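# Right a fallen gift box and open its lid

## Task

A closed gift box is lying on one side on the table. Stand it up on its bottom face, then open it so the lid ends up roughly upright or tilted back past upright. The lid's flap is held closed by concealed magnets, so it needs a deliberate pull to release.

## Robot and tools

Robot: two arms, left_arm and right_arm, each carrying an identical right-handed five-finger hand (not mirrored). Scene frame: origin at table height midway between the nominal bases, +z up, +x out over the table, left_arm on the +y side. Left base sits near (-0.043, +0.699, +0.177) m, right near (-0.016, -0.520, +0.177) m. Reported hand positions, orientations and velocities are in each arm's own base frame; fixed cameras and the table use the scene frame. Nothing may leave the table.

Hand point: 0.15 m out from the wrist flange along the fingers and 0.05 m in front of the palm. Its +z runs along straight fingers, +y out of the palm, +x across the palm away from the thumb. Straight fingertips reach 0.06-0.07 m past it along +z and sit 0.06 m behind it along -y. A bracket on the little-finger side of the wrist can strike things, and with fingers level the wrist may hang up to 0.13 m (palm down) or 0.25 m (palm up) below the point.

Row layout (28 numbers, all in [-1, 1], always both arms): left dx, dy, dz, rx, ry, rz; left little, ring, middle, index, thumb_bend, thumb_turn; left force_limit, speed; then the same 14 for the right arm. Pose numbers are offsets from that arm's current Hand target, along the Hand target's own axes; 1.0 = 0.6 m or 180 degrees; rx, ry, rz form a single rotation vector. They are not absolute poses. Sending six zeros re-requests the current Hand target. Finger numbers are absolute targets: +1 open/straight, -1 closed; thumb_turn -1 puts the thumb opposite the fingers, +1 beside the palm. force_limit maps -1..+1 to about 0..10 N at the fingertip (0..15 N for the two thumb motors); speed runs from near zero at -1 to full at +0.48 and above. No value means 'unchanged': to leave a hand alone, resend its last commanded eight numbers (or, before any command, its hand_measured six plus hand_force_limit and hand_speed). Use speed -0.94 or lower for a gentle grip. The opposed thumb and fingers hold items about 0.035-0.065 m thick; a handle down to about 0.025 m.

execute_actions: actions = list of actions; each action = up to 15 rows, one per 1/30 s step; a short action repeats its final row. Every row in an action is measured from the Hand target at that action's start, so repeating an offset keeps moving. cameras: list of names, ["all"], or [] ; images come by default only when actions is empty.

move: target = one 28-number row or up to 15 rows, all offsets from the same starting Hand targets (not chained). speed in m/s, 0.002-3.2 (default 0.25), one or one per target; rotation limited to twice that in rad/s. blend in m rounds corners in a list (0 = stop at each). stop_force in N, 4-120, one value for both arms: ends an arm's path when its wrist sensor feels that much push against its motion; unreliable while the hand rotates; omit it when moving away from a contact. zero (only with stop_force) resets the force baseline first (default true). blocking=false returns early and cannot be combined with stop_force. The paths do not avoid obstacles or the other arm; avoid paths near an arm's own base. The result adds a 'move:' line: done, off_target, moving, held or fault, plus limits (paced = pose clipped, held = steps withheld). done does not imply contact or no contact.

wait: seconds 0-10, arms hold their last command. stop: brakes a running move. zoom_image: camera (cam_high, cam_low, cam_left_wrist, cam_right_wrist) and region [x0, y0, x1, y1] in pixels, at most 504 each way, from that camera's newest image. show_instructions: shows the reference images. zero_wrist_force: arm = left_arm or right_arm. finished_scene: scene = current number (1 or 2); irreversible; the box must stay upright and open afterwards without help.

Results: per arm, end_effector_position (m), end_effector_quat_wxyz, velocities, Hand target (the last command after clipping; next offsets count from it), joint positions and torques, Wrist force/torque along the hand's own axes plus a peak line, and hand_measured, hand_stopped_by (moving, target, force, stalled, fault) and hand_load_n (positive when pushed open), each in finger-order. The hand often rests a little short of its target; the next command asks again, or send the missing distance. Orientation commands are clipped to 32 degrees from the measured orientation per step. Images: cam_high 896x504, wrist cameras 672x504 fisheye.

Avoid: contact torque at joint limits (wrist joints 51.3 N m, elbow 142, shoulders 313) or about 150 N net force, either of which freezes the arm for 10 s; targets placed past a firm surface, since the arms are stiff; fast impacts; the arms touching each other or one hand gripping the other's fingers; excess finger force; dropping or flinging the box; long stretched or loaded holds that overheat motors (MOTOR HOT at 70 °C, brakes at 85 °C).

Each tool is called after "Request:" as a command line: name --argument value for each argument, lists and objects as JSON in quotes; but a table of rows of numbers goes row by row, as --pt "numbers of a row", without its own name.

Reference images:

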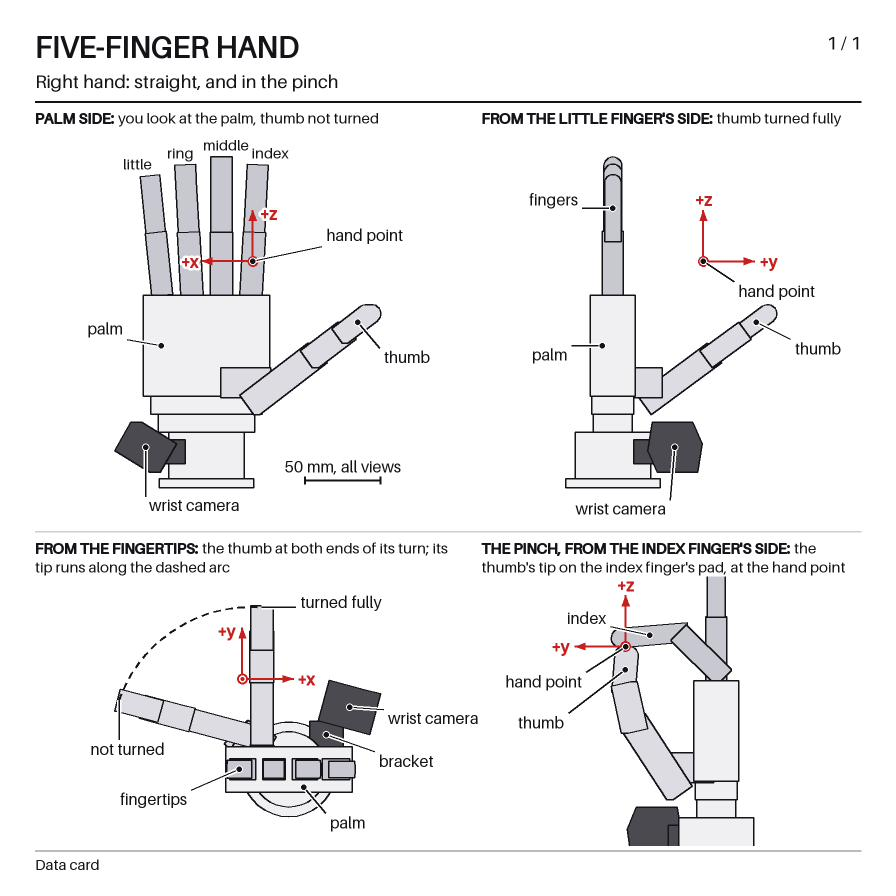

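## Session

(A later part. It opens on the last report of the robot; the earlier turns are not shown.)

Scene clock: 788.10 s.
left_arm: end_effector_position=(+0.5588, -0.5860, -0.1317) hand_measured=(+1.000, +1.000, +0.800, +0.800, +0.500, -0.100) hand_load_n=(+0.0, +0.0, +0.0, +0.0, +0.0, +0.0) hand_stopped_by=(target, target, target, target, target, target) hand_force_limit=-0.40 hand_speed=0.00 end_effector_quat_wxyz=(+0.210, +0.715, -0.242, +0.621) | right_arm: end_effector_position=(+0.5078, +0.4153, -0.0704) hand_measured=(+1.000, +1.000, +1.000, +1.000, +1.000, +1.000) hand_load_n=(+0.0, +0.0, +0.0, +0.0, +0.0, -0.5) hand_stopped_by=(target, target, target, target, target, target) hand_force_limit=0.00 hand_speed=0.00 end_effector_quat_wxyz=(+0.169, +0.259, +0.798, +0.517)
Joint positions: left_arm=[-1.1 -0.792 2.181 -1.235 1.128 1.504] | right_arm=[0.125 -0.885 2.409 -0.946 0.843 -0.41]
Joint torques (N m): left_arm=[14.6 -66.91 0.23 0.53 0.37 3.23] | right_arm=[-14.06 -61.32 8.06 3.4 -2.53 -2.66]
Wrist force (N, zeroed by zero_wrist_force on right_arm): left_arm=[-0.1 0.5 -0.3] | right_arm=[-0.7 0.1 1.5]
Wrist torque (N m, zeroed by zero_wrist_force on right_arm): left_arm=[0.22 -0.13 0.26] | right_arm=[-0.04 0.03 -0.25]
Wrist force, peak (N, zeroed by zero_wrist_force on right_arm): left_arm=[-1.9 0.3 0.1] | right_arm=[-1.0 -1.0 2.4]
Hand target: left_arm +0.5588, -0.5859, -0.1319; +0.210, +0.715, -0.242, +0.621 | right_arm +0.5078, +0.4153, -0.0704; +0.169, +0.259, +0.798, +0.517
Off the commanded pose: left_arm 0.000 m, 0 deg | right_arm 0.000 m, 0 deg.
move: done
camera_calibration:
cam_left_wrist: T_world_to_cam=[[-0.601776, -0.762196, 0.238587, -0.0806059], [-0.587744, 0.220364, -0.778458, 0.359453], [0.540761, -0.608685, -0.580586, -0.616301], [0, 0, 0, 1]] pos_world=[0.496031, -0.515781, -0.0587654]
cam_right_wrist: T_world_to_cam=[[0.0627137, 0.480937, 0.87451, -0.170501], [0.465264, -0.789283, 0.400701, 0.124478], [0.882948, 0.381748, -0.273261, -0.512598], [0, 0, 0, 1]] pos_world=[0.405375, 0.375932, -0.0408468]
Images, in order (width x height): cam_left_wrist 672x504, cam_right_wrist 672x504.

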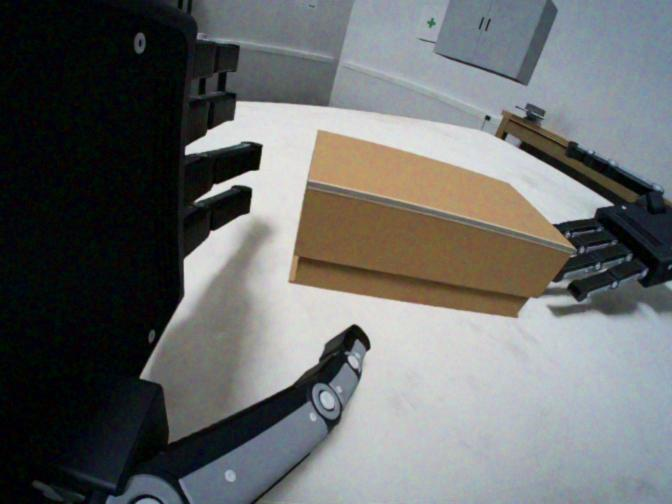

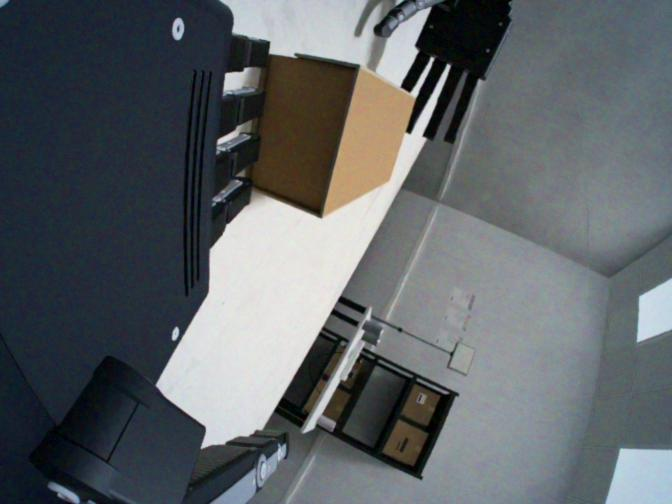

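Request:
move --pt "-0.0047 0.0378 0.0633 0 0 0 1 1 0.8 0.8 0.5 -0.1 -0.4 0 0 0 0 0 0 0 1 1 1 1 1 1 0 0" --speed 0.06 --stop_force 5 --cameras '["cam_left_wrist"]'

Scene clock: 799.13 s.
left_arm: end_effector_position=(+0.5746, -0.6265, -0.1400) hand_measured=(+1.000, +1.000, +0.800, +0.800, +0.500, -0.100) hand_load_n=(+0.0, +0.0, +0.0, +0.0, +0.0, +0.5) hand_stopped_by=(target, target, target, target, target, target) hand_force_limit=-0.40 hand_speed=0.00 end_effector_quat_wxyz=(+0.210, +0.715, -0.242, +0.621) | right_arm: end_effector_position=(+0.5078, +0.4153, -0.0704) hand_measured=(+1.000, +1.000, +1.000, +1.000, +1.000, +1.000) hand_load_n=(+0.0, +0.0, +0.0, +0.0, +0.0, +0.0) hand_stopped_by=(target, target, target, target, target, target) hand_force_limit=0.00 hand_speed=0.00 end_effector_quat_wxyz=(+0.169, +0.259, +0.798, +0.517)
Joint positions: left_arm=[-1.108 -0.759 2.099 -1.184 1.12 1.503] | right_arm=[0.125 -0.885 2.409 -0.946 0.843 -0.411]
Joint torques (N m): left_arm=[12.5 -89.46 -2.28 -4.23 0.33 -2.42] | right_arm=[-14.11 -76.2 7.07 3.81 -2.45 -2.66]
Wrist force (N, zeroed by zero_wrist_force on right_arm): left_arm=[-0.3 0.3 -0.2] | right_arm=[-0.6 -0.2 1.5]
Wrist torque (N m, zeroed by zero_wrist_force on right_arm): left_arm=[0.18 -0.12 0.28] | right_arm=[-0.08 0.01 -0.20]
Wrist force, peak (N, zeroed by zero_wrist_force on right_arm): left_arm=[0.1 0.1 -1.0] | right_arm=[-0.8 0.0 1.8]
Hand target: left_arm +0.5746, -0.6265, -0.1400; +0.210, +0.715, -0.242, +0.621 | right_arm +0.5078, +0.4153, -0.0704; +0.169, +0.259, +0.798, +0.517
Off the commanded pose: left_arm 0.000 m, 0 deg | right_arm 0.000 m, 0 deg.
move: done
camera_calibration:
cam_left_wrist: T_world_to_cam=[[-0.601843, -0.762221, 0.238337, -0.100067], [-0.587703, 0.220646, -0.778409, 0.371362], [0.540731, -0.608551, -0.580754, -0.654125], [0, 0, 0, 1]] pos_world=[0.511732, -0.556281, -0.0669641]
Images, in order (width x height): cam_left_wrist 672x504.

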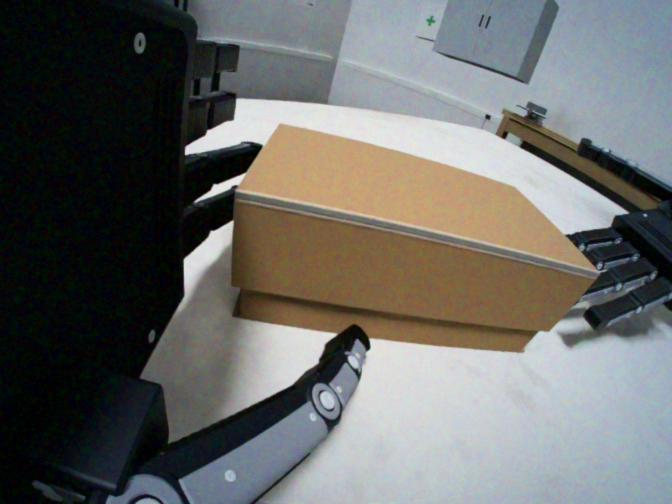

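Request:
move --pt "0 0 0 0 0 0 1 1 0.8 0.8 0.5 -0.1 -0.4 0 0 0.0407 0.0913 0 0 0 1 1 1 1 1 1 0 0" --speed 0.03 --stop_force 12 --cameras '["cam_left_wrist","cam_right_wrist"]'

Scene clock: 807.80 s.
left_arm: end_effector_position=(+0.5746, -0.6265, -0.1400) hand_measured=(+1.000, +1.000, +0.802, +0.800, +0.500, -0.100) hand_load_n=(+0.0, +0.0, +12.5, +1.0, +0.0, +0.0) hand_stopped_by=(target, target, target, target, target, target) hand_force_limit=-0.40 hand_speed=0.00 end_effector_quat_wxyz=(+0.210, +0.715, -0.242, +0.621) | right_arm: end_effector_position=(+0.5303, +0.4463, -0.0705) hand_measured=(+1.000, +1.000, +1.000, +1.000, +1.000, +1.000) hand_load_n=(+0.0, +0.0, -0.5, +0.0, +0.0, +0.0) hand_stopped_by=(target, target, target, target, target, target) hand_force_limit=0.00 hand_speed=0.00 end_effector_quat_wxyz=(+0.169, +0.259, +0.798, +0.517)
Joint positions: left_arm=[-1.108 -0.759 2.099 -1.184 1.12 1.503] | right_arm=[0.198 -0.883 2.344 -0.915 0.905 -0.36]
Joint torques (N m): left_arm=[-19.17 -85.62 -19.95 -4.51 3.81 2.85] | right_arm=[-0.58 -77.93 -1.78 -2.68 1.54 -2.37]
Wrist force (N, zeroed by zero_wrist_force on right_arm): left_arm=[2.1 -9.7 0.5] | right_arm=[0.6 0.1 -7.4]
Wrist torque (N m, zeroed by zero_wrist_force on right_arm): left_arm=[0.78 0.00 0.19] | right_arm=[0.47 0.31 0.05]
Wrist force, peak (N, zeroed by zero_wrist_force on right_arm): left_arm=[2.8 -17.9 1.1] | right_arm=[0.2 -0.6 -17.6]
Hand target: left_arm +0.5746, -0.6265, -0.1400; +0.210, +0.715, -0.242, +0.621 | right_arm +0.5303, +0.4463, -0.0705; +0.169, +0.259, +0.798, +0.517 (not the last commanded pose)
Off the commanded pose: left_arm 0.000 m, 0 deg | right_arm 0.022 m, 0 deg.
move: contact (right_arm)
camera_calibration:
cam_left_wrist: T_world_to_cam=[[-0.601788, -0.762272, 0.238311, -0.100126], [-0.587729, 0.220642, -0.77839, 0.371374], [0.540764, -0.608488, -0.580789, -0.654109], [0, 0, 0, 1]] pos_world=[0.511731, -0.556281, -0.0669639]
cam_right_wrist: T_world_to_cam=[[0.062909, 0.480937, 0.874495, -0.186858], [0.465329, -0.789294, 0.400605, 0.13837], [0.882899, 0.381726, -0.273448, -0.54424], [0, 0, 0, 1]] pos_world=[0.427876, 0.406832, -0.0408469]
Images, in order (width x height): cam_left_wrist 672x504, cam_right_wrist 672x504.

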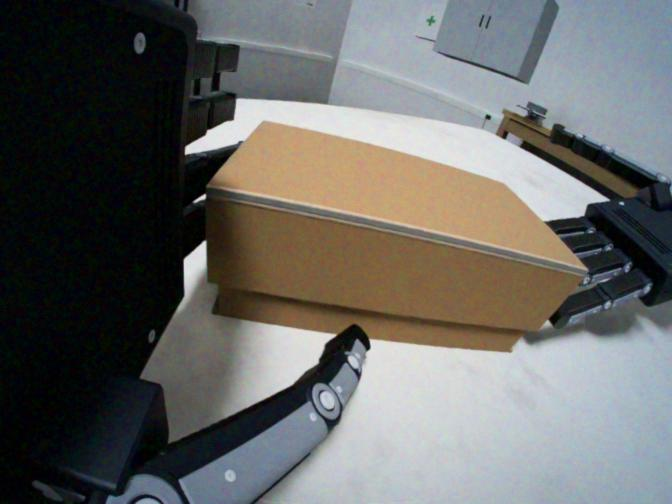

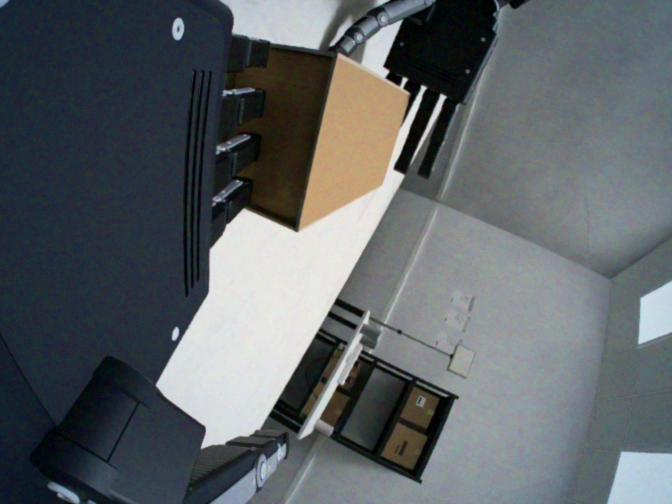

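Request:
move --pt "0 0 0 0 0 0 1 1 0.8 0.8 0.2 -0.1 -0.6 -0.8 0 0 0 0 0 0 1 1 1 1 1 1 0 0" --cameras '["cam_left_wrist"]'

Scene clock: 810.93 s.
left_arm: end_effector_position=(+0.5746, -0.6265, -0.1400) hand_measured=(+1.000, +1.000, +0.802, +0.800, +0.266, -0.100) hand_load_n=(+0.0, +0.0, +13.0, +1.5, +3.5, +1.0) hand_stopped_by=(target, target, target, target, force, target) hand_force_limit=-0.60 hand_speed=-0.80 end_effector_quat_wxyz=(+0.210, +0.715, -0.242, +0.621) | right_arm: end_effector_position=(+0.5303, +0.4462, -0.0705) hand_measured=(+1.000, +1.000, +1.000, +1.000, +1.000, +1.000) hand_load_n=(+0.0, +0.0, -0.5, +0.0, +0.0, +0.0) hand_stopped_by=(target, target, target, target, target, target) hand_force_limit=0.00 hand_speed=0.00 end_effector_quat_wxyz=(+0.169, +0.259, +0.798, +0.517)
Joint positions: left_arm=[-1.108 -0.759 2.099 -1.184 1.12 1.503] | right_arm=[0.198 -0.883 2.344 -0.915 0.905 -0.36]
Joint torques (N m): left_arm=[-19.1 -80.83 -20.14 -4.29 3.03 2.78] | right_arm=[8.65 -77.94 0.05 -1.73 1.62 -2.52]
Wrist force (N, zeroed by zero_wrist_force on right_arm): left_arm=[0.8 -7.7 0.2] | right_arm=[0.4 0.0 -7.9]
Wrist torque (N m, zeroed by zero_wrist_force on right_arm): left_arm=[0.67 -0.07 0.19] | right_arm=[0.49 0.30 0.03]
Wrist force, peak (N, zeroed by zero_wrist_force on right_arm): left_arm=[2.1 -10.1 0.3] | right_arm=[0.4 0.0 -8.0]
Hand target: left_arm +0.5746, -0.6265, -0.1400; +0.210, +0.715, -0.242, +0.621 | right_arm +0.5303, +0.4463, -0.0705; +0.169, +0.259, +0.798, +0.517
Off the commanded pose: left_arm 0.000 m, 0 deg | right_arm 0.000 m, 0 deg.
move: done
camera_calibration:
cam_left_wrist: T_world_to_cam=[[-0.601843, -0.762221, 0.238337, -0.100067], [-0.587703, 0.220646, -0.778409, 0.371362], [0.540731, -0.608551, -0.580754, -0.654125], [0, 0, 0, 1]] pos_world=[0.511732, -0.556281, -0.0669641]
Images, in order (width x height): cam_left_wrist 672x504.

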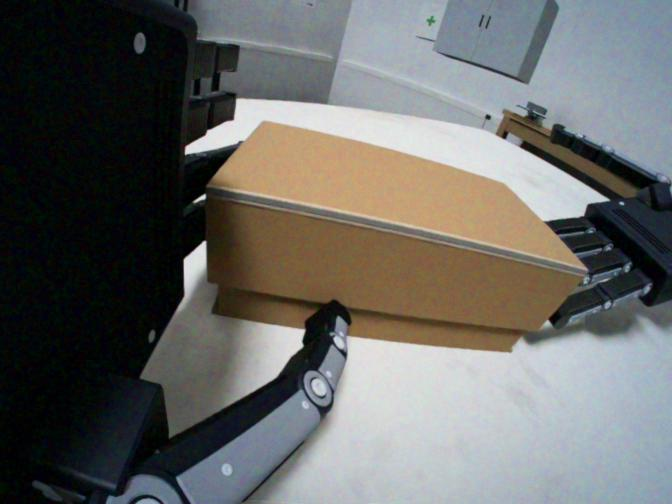

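Request:
zoom_image --camera "cam_left_wrist" --region '[260, 260, 400, 380]'

Scaled by 3.600 from the camera's 672x504 image, which has a finer 960x720 frame.

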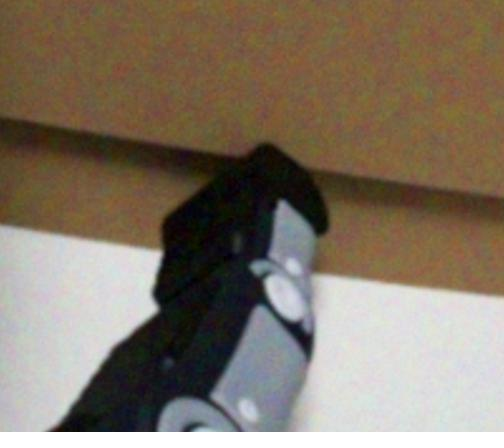

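Request:
move --pt "0 0 0 0 0 0 1 1 0.8 0.8 0.5 -0.1 -0.6 0 0 0 0 0 0 0 1 1 1 1 1 1 0 0" --pt "0 0 0 0 0 0 1 1 0.8 0.8 0.48 0.06 -0.2 0 0 0 0 0 0 0 1 1 1 1 1 1 0 0" --pt "0 0 0 0 0 0 1 1 0.8 0.8 0.1 0.06 -0.6 -0.8 0 0 0 0 0 0 1 1 1 1 1 1 0 0" --cameras '["cam_left_wrist"]'

Request:
zoom_image --camera "cam_left_wrist" --region '[260, 260, 400, 380]'

Scene clock: 818.60 s.
left_arm: end_effector_position=(+0.5746, -0.6265, -0.1400) hand_measured=(+1.000, +1.000, +0.802, +0.800, +0.160, +0.060) hand_load_n=(+0.0, +0.0, +13.0, +1.5, +3.5, +1.0) hand_stopped_by=(target, target, target, target, force, target) hand_force_limit=-0.60 hand_speed=-0.80 end_effector_quat_wxyz=(+0.210, +0.715, -0.242, +0.621) | right_arm: end_effector_position=(+0.5303, +0.4463, -0.0705) hand_measured=(+1.000, +1.000, +1.000, +1.000, +1.000, +1.000) hand_load_n=(+0.0, +0.0, -0.5, +0.0, +0.0, +0.0) hand_stopped_by=(target, target, target, target, target, target) hand_force_limit=0.00 hand_speed=0.00 end_effector_quat_wxyz=(+0.169, +0.259, +0.798, +0.517)
Joint positions: left_arm=[-1.108 -0.759 2.099 -1.184 1.12 1.503] | right_arm=[0.198 -0.883 2.344 -0.915 0.905 -0.36]
Joint torques (N m): left_arm=[0.61 -72.93 -15.34 1.26 1.55 2.74] | right_arm=[14.38 -77.7 -2.51 -0.51 1.58 -2.56]
Wrist force (N, zeroed by zero_wrist_force on right_arm): left_arm=[-0.1 -7.7 1.2] | right_arm=[0.0 0.2 -8.5]
Wrist torque (N m, zeroed by zero_wrist_force on right_arm): left_arm=[0.69 0.01 0.16] | right_arm=[0.56 0.32 0.03]
Wrist force, peak (N, zeroed by zero_wrist_force on right_arm): left_arm=[1.5 -10.1 0.9] | right_arm=[0.1 0.0 -9.4]
Hand target: left_arm +0.5746, -0.6265, -0.1400; +0.210, +0.715, -0.242, +0.621 | right_arm +0.5303, +0.4463, -0.0705; +0.169, +0.259, +0.798, +0.517
Off the commanded pose: left_arm 0.000 m, 0 deg | right_arm 0.000 m, 0 deg.
move: done
camera_calibration:
cam_left_wrist: T_world_to_cam=[[-0.601802, -0.762267, 0.238293, -0.100117], [-0.587715, 0.22066, -0.778396, 0.371377], [0.540764, -0.608488, -0.580789, -0.654108], [0, 0, 0, 1]] pos_world=[0.511732, -0.556281, -0.0669639]
Images, in order (width x height): cam_left_wrist 672x504.

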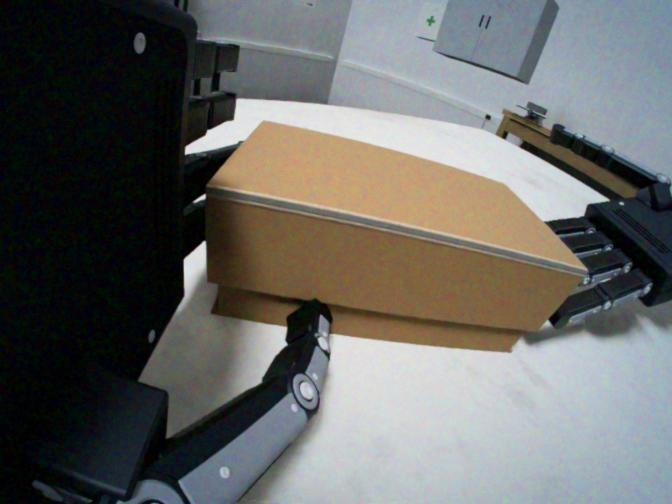

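Scaled by 3.600 from the camera's 672x504 image, which has a finer 960x720 frame.

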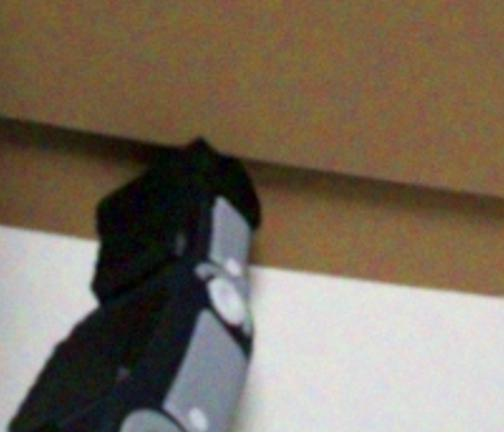

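Request:
move --pt "0 0 0 0 0 0 1 1 0.8 0.8 0.4 0.06 -0.6 0.2 0 0 0 0 0 0 1 1 1 1 1 1 0 0" --pt "0 0 0 0 0 0 1 1 0.8 0.8 0.38 0.36 -0.2 0.2 0 0 0 0 0 0 1 1 1 1 1 1 0 0" --pt "0 0 0 0 0 0 1 1 0.8 0.8 0 0.36 -0.6 -0.8 0 0 0 0 0 0 1 1 1 1 1 1 0 0" --cameras '["cam_left_wrist"]'

Request:
zoom_image --camera "cam_left_wrist" --region '[230, 260, 370, 380]'

Scene clock: 828.47 s.
left_arm: end_effector_position=(+0.5746, -0.6265, -0.1400) hand_measured=(+1.000, +1.000, +0.802, +0.800, +0.096, +0.218) hand_load_n=(+0.0, +0.0, +13.0, +2.0, +3.5, +0.5) hand_stopped_by=(target, target, target, target, force, stalled) hand_force_limit=-0.60 hand_speed=-0.80 end_effector_quat_wxyz=(+0.210, +0.715, -0.242, +0.621) | right_arm: end_effector_position=(+0.5303, +0.4463, -0.0705) hand_measured=(+1.000, +1.000, +1.000, +1.000, +1.000, +1.000) hand_load_n=(+0.0, +0.0, -0.5, +0.0, +0.0, +0.0) hand_stopped_by=(target, target, target, target, target, target) hand_force_limit=0.00 hand_speed=0.00 end_effector_quat_wxyz=(+0.169, +0.259, +0.798, +0.517)
Joint positions: left_arm=[-1.108 -0.759 2.099 -1.184 1.12 1.503] | right_arm=[0.198 -0.883 2.344 -0.915 0.905 -0.36]
Joint torques (N m): left_arm=[1.36 -65.29 -3.79 0.71 1.79 2.95] | right_arm=[13.89 -78.02 -4.53 0.59 1.57 -2.62]
Wrist force (N, zeroed by zero_wrist_force on right_arm): left_arm=[0.1 -8.0 0.2] | right_arm=[-0.2 0.1 -8.9]
Wrist torque (N m, zeroed by zero_wrist_force on right_arm): left_arm=[0.67 -0.09 0.14] | right_arm=[0.56 0.35 0.01]
Wrist force, peak (N, zeroed by zero_wrist_force on right_arm): left_arm=[19.0 -4.4 -5.2] | right_arm=[-0.2 -0.1 -11.1]
Hand target: left_arm +0.5746, -0.6265, -0.1400; +0.210, +0.715, -0.242, +0.621 | right_arm +0.5303, +0.4463, -0.0705; +0.169, +0.259, +0.798, +0.517
Off the commanded pose: left_arm 0.000 m, 0 deg | right_arm 0.000 m, 0 deg.
move: done
camera_calibration:
cam_left_wrist: T_world_to_cam=[[-0.601798, -0.762238, 0.238397, -0.100095], [-0.587749, 0.220588, -0.778391, 0.371354], [0.540731, -0.608551, -0.580754, -0.654125], [0, 0, 0, 1]] pos_world=[0.511732, -0.556281, -0.0669643]
Images, in order (width x height): cam_left_wrist 672x504.

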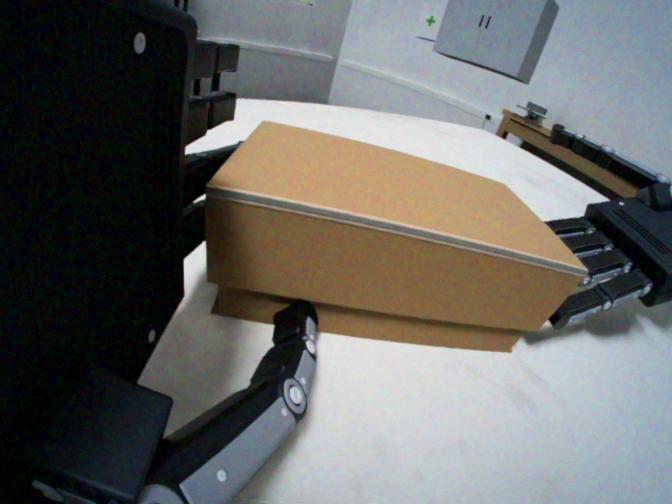

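Scaled by 3.600 from the camera's 672x504 image, which has a finer 960x720 frame.

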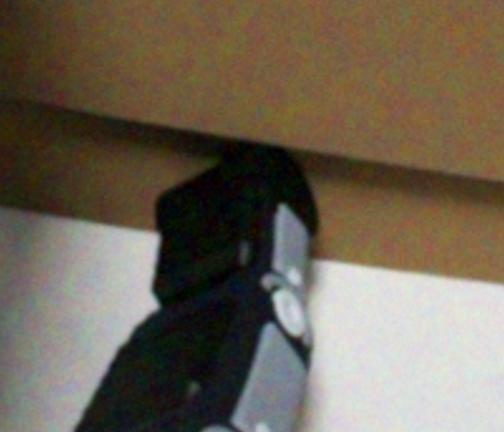

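Request:
move --pt "0 0 0 0 0 0 1 1 0.8 0.8 0 -0.4 0.4 -0.7 0 0 0 0 0 0 1 1 1 1 1 1 0 0" --cameras '["cam_left_wrist","cam_right_wrist"]'

Request:
zoom_image --camera "cam_left_wrist" --region '[190, 180, 370, 380]'

Scene clock: 833.23 s.
left_arm: end_effector_position=(+0.5746, -0.6265, -0.1400) hand_measured=(+1.000, +1.000, +0.802, +0.800, +0.096, -0.400) hand_load_n=(+0.0, +0.0, +7.5, +2.0, +1.0, +4.0) hand_stopped_by=(target, target, target, target, force, target) hand_force_limit=0.40 hand_speed=-0.70 end_effector_quat_wxyz=(+0.210, +0.715, -0.242, +0.621) | right_arm: end_effector_position=(+0.5303, +0.4462, -0.0705) hand_measured=(+1.000, +1.000, +1.000, +1.000, +1.000, +1.000) hand_load_n=(+0.0, +0.0, -2.5, +0.0, +0.0, +0.0) hand_stopped_by=(target, target, target, target, target, target) hand_force_limit=0.00 hand_speed=0.00 end_effector_quat_wxyz=(+0.169, +0.259, +0.798, +0.517)
Joint positions: left_arm=[-1.108 -0.759 2.099 -1.184 1.12 1.503] | right_arm=[0.198 -0.883 2.344 -0.915 0.905 -0.36]
Joint torques (N m): left_arm=[-0.13 -75.36 -23.5 -1.59 1.95 3.08] | right_arm=[13.78 -74.53 -7.25 1.27 -2.42 -2.55]
Wrist force (N, zeroed by zero_wrist_force on right_arm): left_arm=[-1.4 -7.9 -1.7] | right_arm=[-3.6 1.5 -8.6]
Wrist torque (N m, zeroed by zero_wrist_force on right_arm): left_arm=[0.41 0.02 0.33] | right_arm=[0.47 -0.06 -0.15]
Wrist force, peak (N, zeroed by zero_wrist_force on right_arm): left_arm=[-1.2 -11.8 -2.0] | right_arm=[-3.3 1.1 -13.9]
Hand target: left_arm +0.5746, -0.6265, -0.1400; +0.210, +0.715, -0.242, +0.621 | right_arm +0.5303, +0.4463, -0.0705; +0.169, +0.259, +0.798, +0.517
Off the commanded pose: left_arm 0.000 m, 0 deg | right_arm 0.000 m, 0 deg.
move: done
camera_calibration:
cam_left_wrist: T_world_to_cam=[[-0.601775, -0.762287, 0.238298, -0.100141], [-0.587772, 0.220689, -0.778345, 0.371426], [0.540732, -0.608453, -0.580856, -0.654077], [0, 0, 0, 1]] pos_world=[0.511731, -0.556281, -0.0669637]
cam_right_wrist: T_world_to_cam=[[0.0629511, 0.480956, 0.874482, -0.186884], [0.46526, -0.789323, 0.400627, 0.138413], [0.882933, 0.381642, -0.273458, -0.54422], [0, 0, 0, 1]] pos_world=[0.427877, 0.406832, -0.040847]
Images, in order (width x height): cam_left_wrist 672x504, cam_right_wrist 672x504.

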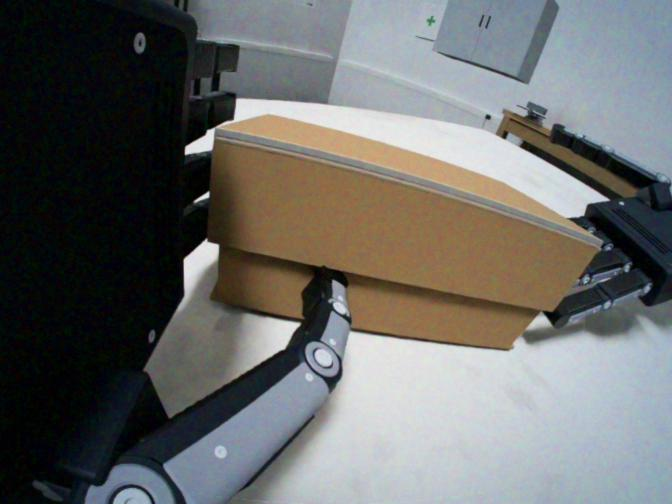

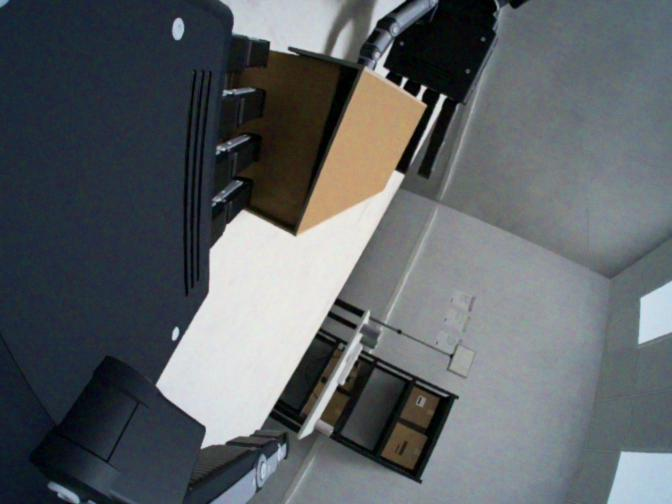

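Scaled by 2.520 from the camera's 672x504 image, which has a finer 960x720 frame.

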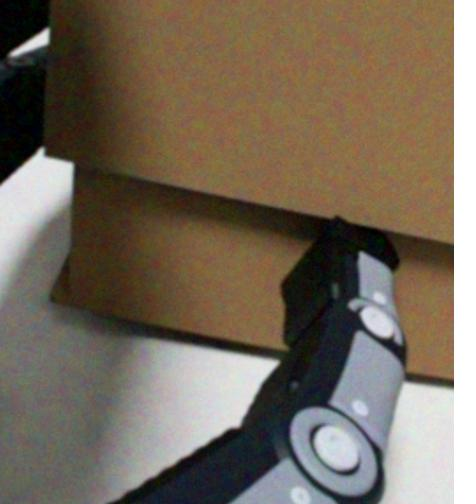

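Request:
move --pt "0 0 0 0 0 0 1 1 0.8 0.8 0 -1 0.4 -0.6 0 0 0 0 0 0 1 1 1 1 1 1 0 0" --cameras '["cam_left_wrist","cam_right_wrist"]'

Scene clock: 836.57 s.
left_arm: end_effector_position=(+0.5746, -0.6265, -0.1400) hand_measured=(+1.000, +1.000, +0.802, +0.800, +0.096, -1.000) hand_load_n=(+0.0, +0.0, +9.5, +2.0, +2.0, +3.0) hand_stopped_by=(target, target, target, target, force, target) hand_force_limit=0.40 hand_speed=-0.60 end_effector_quat_wxyz=(+0.210, +0.715, -0.242, +0.621) | right_arm: end_effector_position=(+0.5303, +0.4463, -0.0705) hand_measured=(+1.000, +1.000, +1.000, +1.000, +1.000, +1.000) hand_load_n=(+0.0, +0.0, -2.0, +0.0, +0.0, +0.0) hand_stopped_by=(target, target, target, target, target, target) hand_force_limit=0.00 hand_speed=0.00 end_effector_quat_wxyz=(+0.169, +0.259, +0.798, +0.517)
Joint positions: left_arm=[-1.108 -0.759 2.099 -1.184 1.12 1.503] | right_arm=[0.198 -0.883 2.344 -0.915 0.905 -0.36]
Joint torques (N m): left_arm=[-1.21 -79.67 -19.67 -4.85 2.06 3.09] | right_arm=[13.89 -63.72 -8.47 2.39 -2.72 -2.34]
Wrist force (N, zeroed by zero_wrist_force on right_arm): left_arm=[-1.4 -6.4 -0.6] | right_arm=[-2.9 1.4 -6.4]
Wrist torque (N m, zeroed by zero_wrist_force on right_arm): left_arm=[0.47 0.08 0.28] | right_arm=[0.35 0.05 -0.12]
Wrist force, peak (N, zeroed by zero_wrist_force on right_arm): left_arm=[-1.7 -8.4 -1.7] | right_arm=[-3.9 1.5 -9.1]
Hand target: left_arm +0.5746, -0.6265, -0.1400; +0.210, +0.715, -0.242, +0.621 | right_arm +0.5303, +0.4463, -0.0705; +0.169, +0.259, +0.798, +0.517
Off the commanded pose: left_arm 0.000 m, 0 deg | right_arm 0.000 m, 0 deg.
move: done
camera_calibration:
cam_left_wrist: T_world_to_cam=[[-0.601798, -0.762238, 0.238397, -0.100095], [-0.587749, 0.220588, -0.778391, 0.371354], [0.540731, -0.608551, -0.580754, -0.654125], [0, 0, 0, 1]] pos_world=[0.511732, -0.556281, -0.0669643]
cam_right_wrist: T_world_to_cam=[[0.062909, 0.480937, 0.874495, -0.186858], [0.465329, -0.789294, 0.400605, 0.13837], [0.882899, 0.381726, -0.273448, -0.54424], [0, 0, 0, 1]] pos_world=[0.427876, 0.406832, -0.0408469]
Images, in order (width x height): cam_left_wrist 672x504, cam_right_wrist 672x504.

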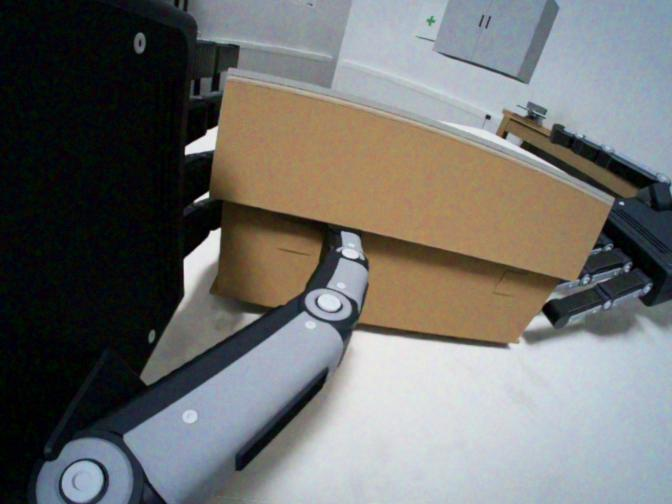

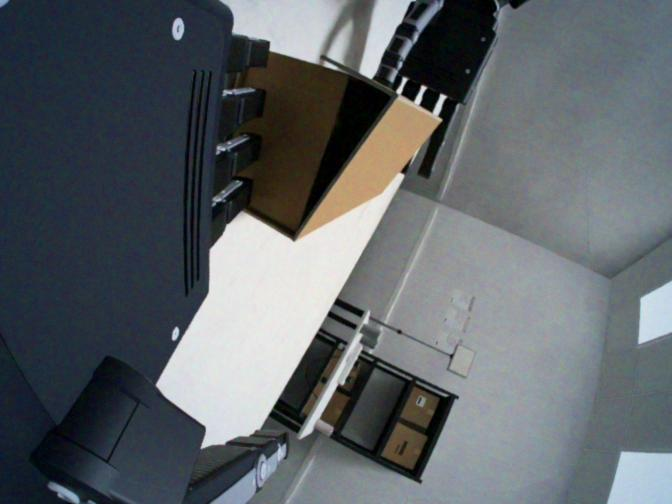

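Request:
move --pt "0 -0.02 0 0 0 0 1 1 0.8 0.8 0 -1 0.4 -0.6 0 -0.0068 -0.0152 0 0 0 1 1 1 1 1 1 0 0" --pt "0.0403 -0.02 -0.0005 0 0 0 1 1 0.8 0.8 0 -1 0.4 -0.6 0 -0.0068 -0.0152 0 0 0 1 1 1 1 1 1 0 0" --pt "0.0888 -0.02 0.0095 0 0 0 1 1 0.8 0.8 0 -1 0.4 -0.6 0 -0.0068 -0.0152 0 0 0 1 1 1 1 1 1 0 0" --speed 0.06 --cameras '["cam_left_wrist","cam_right_wrist"]'

Scene clock: 854.27 s.
left_arm: end_effector_position=(+0.5924, -0.6250, -0.0879) hand_measured=(+1.000, +1.000, +0.800, +0.800, +0.096, -1.000) hand_load_n=(+0.0, +0.0, +0.0, +0.0, +0.0, +0.0) hand_stopped_by=(target, target, target, target, force, target) hand_force_limit=0.40 hand_speed=-0.60 end_effector_quat_wxyz=(+0.210, +0.715, -0.242, +0.621) end_effector_velocity=(+0.000, -0.001, +0.001) end_effector_angular_velocity=(-0.004, -0.002, +0.000) | right_arm: end_effector_position=(+0.5244, +0.4382, -0.0705) hand_measured=(+1.000, +1.000, +1.000, +1.000, +1.000, +1.000) hand_load_n=(+0.0, +0.0, +0.0, +0.0, +0.0, +0.0) hand_stopped_by=(target, target, target, target, target, target) hand_force_limit=0.00 hand_speed=0.00 end_effector_quat_wxyz=(+0.169, +0.259, +0.798, +0.517)
Joint positions: left_arm=[-1.079 -0.848 2.095 -1.094 1.149 1.508] | right_arm=[0.18 -0.884 2.361 -0.924 0.89 -0.372]
Joint velocities: left_arm=[0 0 0 -0.005 -0.001 0] | right_arm=[within noise]
Joint torques (N m): left_arm=[-8.51 -64.4 -7.93 -4.71 -1.09 2.61] | right_arm=[15.98 -76.8 -13.9 3.54 1.42 2.53]
Wrist force (N, zeroed by zero_wrist_force on right_arm): left_arm=[0.6 0.2 -0.1] | right_arm=[-0.7 0.1 1.2]
Wrist torque (N m, zeroed by zero_wrist_force on right_arm): left_arm=[0.16 -0.27 0.18] | right_arm=[-0.02 0.04 -0.05]
Wrist force, peak (N, zeroed by zero_wrist_force on right_arm): left_arm=[-1.5 -6.7 -0.8] | right_arm=[-2.9 1.0 -7.0]
Hand target: left_arm +0.5922, -0.6249, -0.0880; +0.210, +0.715, -0.242, +0.621 | right_arm +0.5244, +0.4382, -0.0705; +0.169, +0.259, +0.798, +0.517
Off the commanded pose: left_arm 0.000 m, 0 deg | right_arm 0.000 m, 0 deg.
move: done
camera_calibration:
cam_left_wrist: T_world_to_cam=[[-0.601798, -0.762238, 0.238397, -0.10066], [-0.587749, 0.220588, -0.778391, 0.42204], [0.540731, -0.608551, -0.580754, -0.63258], [0, 0, 0, 1]] pos_world=[0.529532, -0.554781, -0.0148643]
cam_right_wrist: T_world_to_cam=[[0.062909, 0.480937, 0.874495, -0.182639], [0.465329, -0.789294, 0.400605, 0.134801], [0.882899, 0.381726, -0.273448, -0.535977], [0, 0, 0, 1]] pos_world=[0.421976, 0.398832, -0.0408469]
Images, in order (width x height): cam_left_wrist 672x504, cam_right_wrist 672x504.

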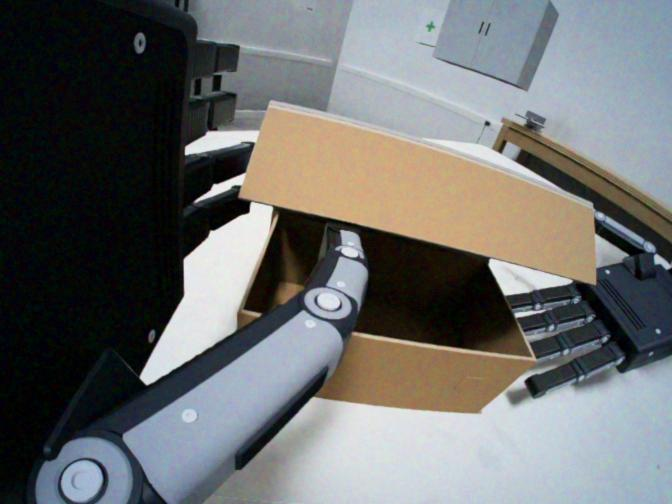

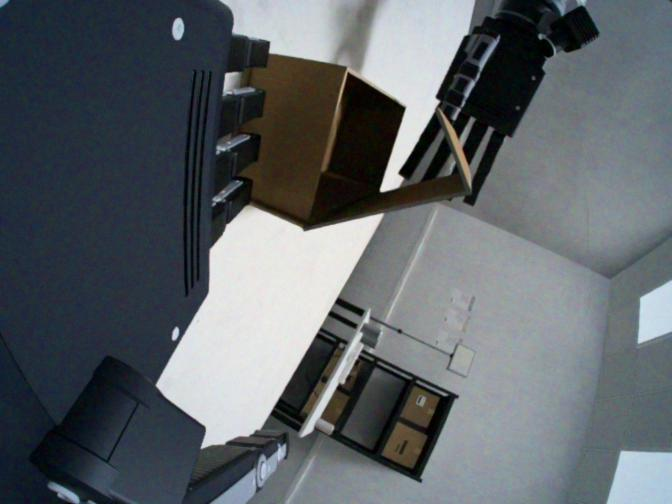

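Request:
move --pt "0.0541 0 0.026 0 0 0 1 1 0.8 0.8 0 -1 0.4 -0.6 0 0 0 0 0 0 1 1 1 1 1 1 0 0" --pt "0.0908 0 0.0713 0 0 0 1 1 0.8 0.8 0 -1 0.4 -0.6 0 0 0 0 0 0 1 1 1 1 1 1 0 0" --speed 0.08 --blend 0.01 --cameras '["all"]'

Scene clock: 859.87 s.
left_arm: end_effector_position=(+0.6320, -0.6553, -0.0399) hand_measured=(+1.000, +1.000, +0.800, +0.800, +0.096, -1.000) hand_load_n=(+0.0, +0.0, +0.0, +0.0, +0.0, +0.0) hand_stopped_by=(target, target, target, target, force, target) hand_force_limit=0.40 hand_speed=-0.60 end_effector_quat_wxyz=(+0.210, +0.715, -0.242, +0.621) end_effector_velocity=(-0.001, +0.002, -0.001) end_effector_angular_velocity=(-0.001, -0.001, +0.001) | right_arm: end_effector_position=(+0.5244, +0.4382, -0.0705) hand_measured=(+1.000, +1.000, +1.000, +1.000, +1.000, +1.000) hand_load_n=(+0.0, +0.0, +0.0, +0.0, +0.0, +0.0) hand_stopped_by=(target, target, target, target, target, target) hand_force_limit=0.00 hand_speed=0.00 end_effector_quat_wxyz=(+0.169, +0.259, +0.798, +0.517)
Joint positions: left_arm=[-1.045 -0.893 2.003 -0.958 1.182 1.514] | right_arm=[0.18 -0.884 2.361 -0.924 0.89 -0.372]
Joint velocities: left_arm=[0 0 0.005 -0.006 -0.001 0] | right_arm=[within noise]
Joint torques (N m): left_arm=[-13.91 -71.56 -11.69 -3.63 -1.97 1.76] | right_arm=[16.27 -77.42 -13.56 3.69 1.42 2.78]
Wrist force (N, zeroed by zero_wrist_force on right_arm): left_arm=[0.4 0.1 -0.1] | right_arm=[-0.7 -0.2 1.2]
Wrist torque (N m, zeroed by zero_wrist_force on right_arm): left_arm=[0.14 -0.24 0.15] | right_arm=[-0.07 0.03 -0.05]
Wrist force, peak (N, zeroed by zero_wrist_force on right_arm): left_arm=[-0.7 -0.1 -1.0] | right_arm=[-1.0 -0.1 1.6]
Hand target: left_arm +0.6319, -0.6553, -0.0400; +0.210, +0.715, -0.242, +0.621 | right_arm +0.5244, +0.4382, -0.0705; +0.169, +0.259, +0.798, +0.517
Off the commanded pose: left_arm 0.000 m, 0 deg | right_arm 0.000 m, 0 deg.
move: done
camera_calibration:
cam_left_wrist: T_world_to_cam=[[-0.601757, -0.762284, 0.238353, -0.111357], [-0.587761, 0.220601, -0.778378, 0.489434], [0.540764, -0.608488, -0.580789, -0.64459], [0, 0, 0, 1]] pos_world=[0.569231, -0.585081, 0.0331359]
cam_right_wrist: T_world_to_cam=[[0.062909, 0.480937, 0.874495, -0.182639], [0.465329, -0.789294, 0.400605, 0.134801], [0.882899, 0.381726, -0.273448, -0.535977], [0, 0, 0, 1]] pos_world=[0.421976, 0.398832, -0.0408469]

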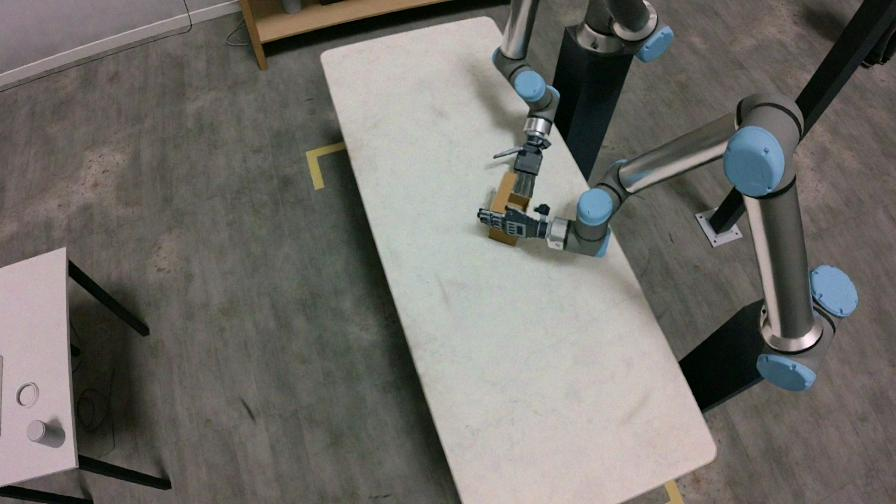

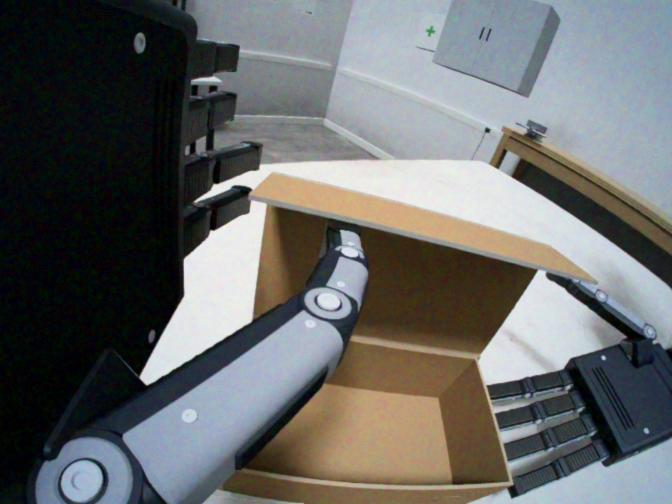

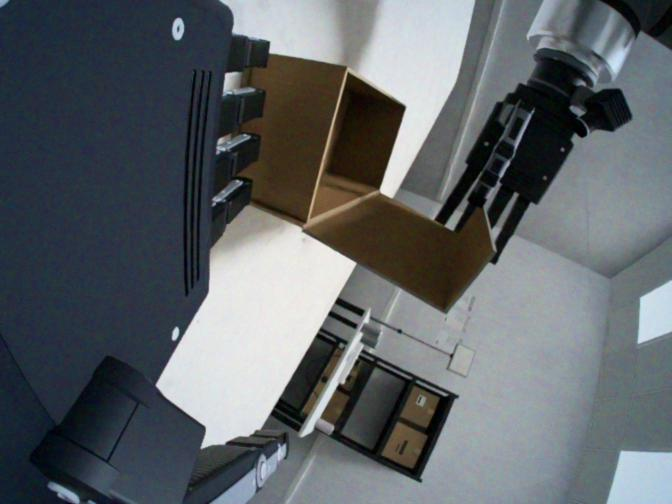

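Request:
move --pt "0.007 0 0.0495 0 0 0 1 1 0.8 0.8 0 -1 0.4 -0.6 0 0 0 0 0 0 1 1 1 1 1 1 0 0" --speed 0.06 --cameras '["cam_left_wrist","cam_right_wrist"]'

Scene clock: 863.87 s.
left_arm: end_effector_position=(+0.6558, -0.6735, -0.0401) hand_measured=(+1.000, +1.000, +0.800, +0.800, +0.096, -1.000) hand_load_n=(+0.0, +0.0, +0.0, +0.0, +0.0, -0.5) hand_stopped_by=(target, target, target, target, force, target) hand_force_limit=0.40 hand_speed=-0.60 end_effector_quat_wxyz=(+0.210, +0.715, -0.242, +0.621) | right_arm: end_effector_position=(+0.5244, +0.4382, -0.0705) hand_measured=(+1.000, +1.000, +1.000, +1.000, +1.000, +1.000) hand_load_n=(+0.0, +0.0, +0.0, +0.0, +0.0, +0.0) hand_stopped_by=(target, target, target, target, target, target) hand_force_limit=0.00 hand_speed=0.00 end_effector_quat_wxyz=(+0.169, +0.259, +0.798, +0.517)
Joint positions: left_arm=[-1.028 -0.868 1.94 -0.922 1.2 1.517] | right_arm=[0.18 -0.884 2.361 -0.924 0.89 -0.372]
Joint torques (N m): left_arm=[-10.84 -92.58 -15.21 -4.58 -1.59 2.47] | right_arm=[15.74 -77.21 -14.03 3.52 1.52 2.7]
Wrist force (N, zeroed by zero_wrist_force on right_arm): left_arm=[0.2 -0.2 0.0] | right_arm=[-0.6 0.2 1.6]
Wrist torque (N m, zeroed by zero_wrist_force on right_arm): left_arm=[0.09 -0.21 0.14] | right_arm=[-0.03 0.00 -0.04]
Wrist force, peak (N, zeroed by zero_wrist_force on right_arm): left_arm=[0.3 -0.1 -0.9] | right_arm=[-1.0 0.2 1.6]
Hand target: left_arm +0.6557, -0.6735, -0.0400; +0.210, +0.715, -0.242, +0.621 | right_arm +0.5244, +0.4382, -0.0705; +0.169, +0.259, +0.798, +0.517
Off the commanded pose: left_arm 0.000 m, 0 deg | right_arm 0.000 m, 0 deg.
move: done
camera_calibration:
cam_left_wrist: T_world_to_cam=[[-0.601749, -0.762313, 0.238281, -0.110881], [-0.587862, 0.22078, -0.778251, 0.507446], [0.540663, -0.608388, -0.580989, -0.668523], [0, 0, 0, 1]] pos_world=[0.593032, -0.603281, 0.0329367]
cam_right_wrist: T_world_to_cam=[[0.062909, 0.480937, 0.874495, -0.182639], [0.465329, -0.789294, 0.400605, 0.134801], [0.882899, 0.381726, -0.273448, -0.535977], [0, 0, 0, 1]] pos_world=[0.421976, 0.398832, -0.0408469]
Images, in order (width x height): cam_left_wrist 672x504, cam_right_wrist 672x504.

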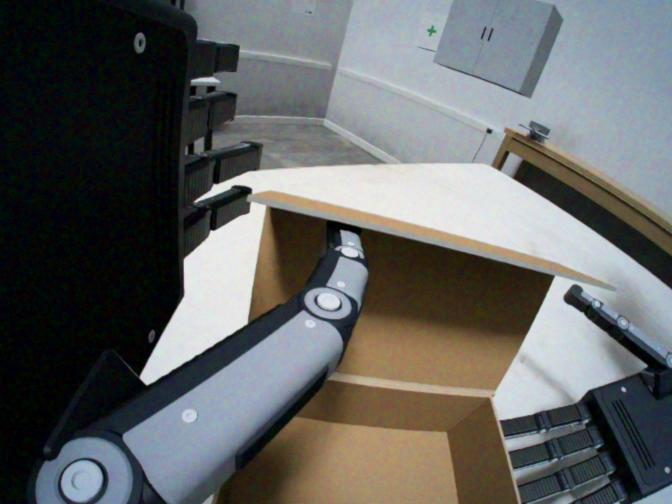

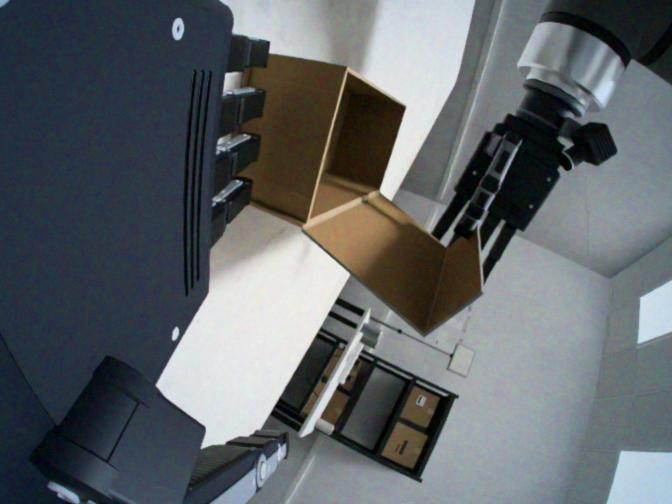

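Request:
move --pt "-0.03 0 -0.04 0 0 0 1 1 0.8 0.8 0 -1 0.4 -0.6 0 -0.0271 -0.0609 0 0 0 1 1 1 1 1 1 0 0" --pt "-0.05 0 -0.16 0 0 0 1 1 0.8 0.8 0 -1 0.4 -0.6 0 -0.0407 -0.0913 0 0 0 1 1 1 1 1 1 0 0" --speed 0.1 --cameras '["cam_left_wrist","cam_right_wrist"]'

Scene clock: 870.27 s.
left_arm: end_effector_position=(+0.5769, -0.6133, -0.0562) hand_measured=(+1.000, +1.000, +0.800, +0.800, +0.096, -1.000) hand_load_n=(+0.0, +0.0, +0.0, +0.0, +0.0, +0.0) hand_stopped_by=(target, target, target, target, force, target) hand_force_limit=0.40 hand_speed=-0.60 end_effector_quat_wxyz=(+0.210, +0.715, -0.242, +0.621) | right_arm: end_effector_position=(+0.4890, +0.3896, -0.0704) hand_measured=(+1.000, +1.000, +1.000, +1.000, +1.000, +1.000) hand_load_n=(+0.0, +0.0, +0.0, +0.0, +0.0, +0.0) hand_stopped_by=(target, target, target, target, target, target) hand_force_limit=0.00 hand_speed=0.00 end_effector_quat_wxyz=(+0.169, +0.259, +0.798, +0.517)
Joint positions: left_arm=[-1.094 -0.918 2.141 -1.069 1.135 1.506] | right_arm=[0.053 -0.88 2.46 -0.963 0.784 -0.466]
Joint torques (N m): left_arm=[11.96 -60.38 -23.38 1.54 1.66 -0.35] | right_arm=[14.64 -49.46 -8.46 1.86 1.54 2.63]
Wrist force (N, zeroed by zero_wrist_force on right_arm): left_arm=[0.4 0.0 -0.1] | right_arm=[-0.5 0.0 1.5]
Wrist torque (N m, zeroed by zero_wrist_force on right_arm): left_arm=[0.14 -0.24 0.31] | right_arm=[-0.05 0.00 -0.05]
Wrist force, peak (N, zeroed by zero_wrist_force on right_arm): left_arm=[0.1 0.0 -1.5] | right_arm=[-1.1 0.8 2.6]
Hand target: left_arm +0.5769, -0.6132, -0.0563; +0.210, +0.715, -0.242, +0.621 | right_arm +0.4891, +0.3897, -0.0704; +0.169, +0.259, +0.798, +0.517
Off the commanded pose: left_arm 0.000 m, 0 deg | right_arm 0.000 m, 0 deg.
move: done
camera_calibration:
cam_left_wrist: T_world_to_cam=[[-0.60182, -0.762179, 0.238528, -0.108562], [-0.587699, 0.220422, -0.778476, 0.43483], [0.540761, -0.608685, -0.580586, -0.598818], [0, 0, 0, 1]] pos_world=[0.514032, -0.543081, 0.0167348]
cam_right_wrist: T_world_to_cam=[[0.0628669, 0.481006, 0.87446, -0.157048], [0.465334, -0.789252, 0.400682, 0.112901], [0.8829, 0.381726, -0.273446, -0.48617], [0, 0, 0, 1]] pos_world=[0.386576, 0.350233, -0.0408472]
Images, in order (width x height): cam_left_wrist 672x504, cam_right_wrist 672x504.

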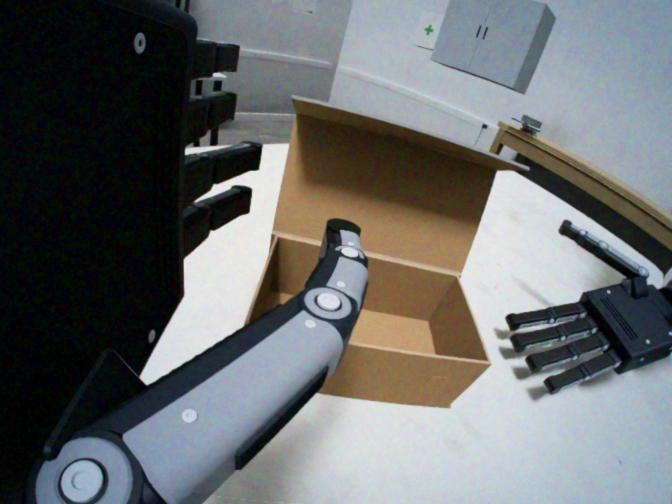

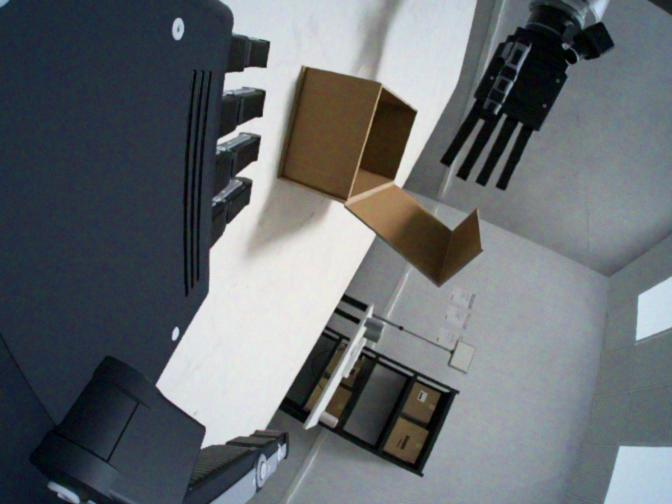

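Request:
finished_scene --scene 1

The scene is finished: the task was done.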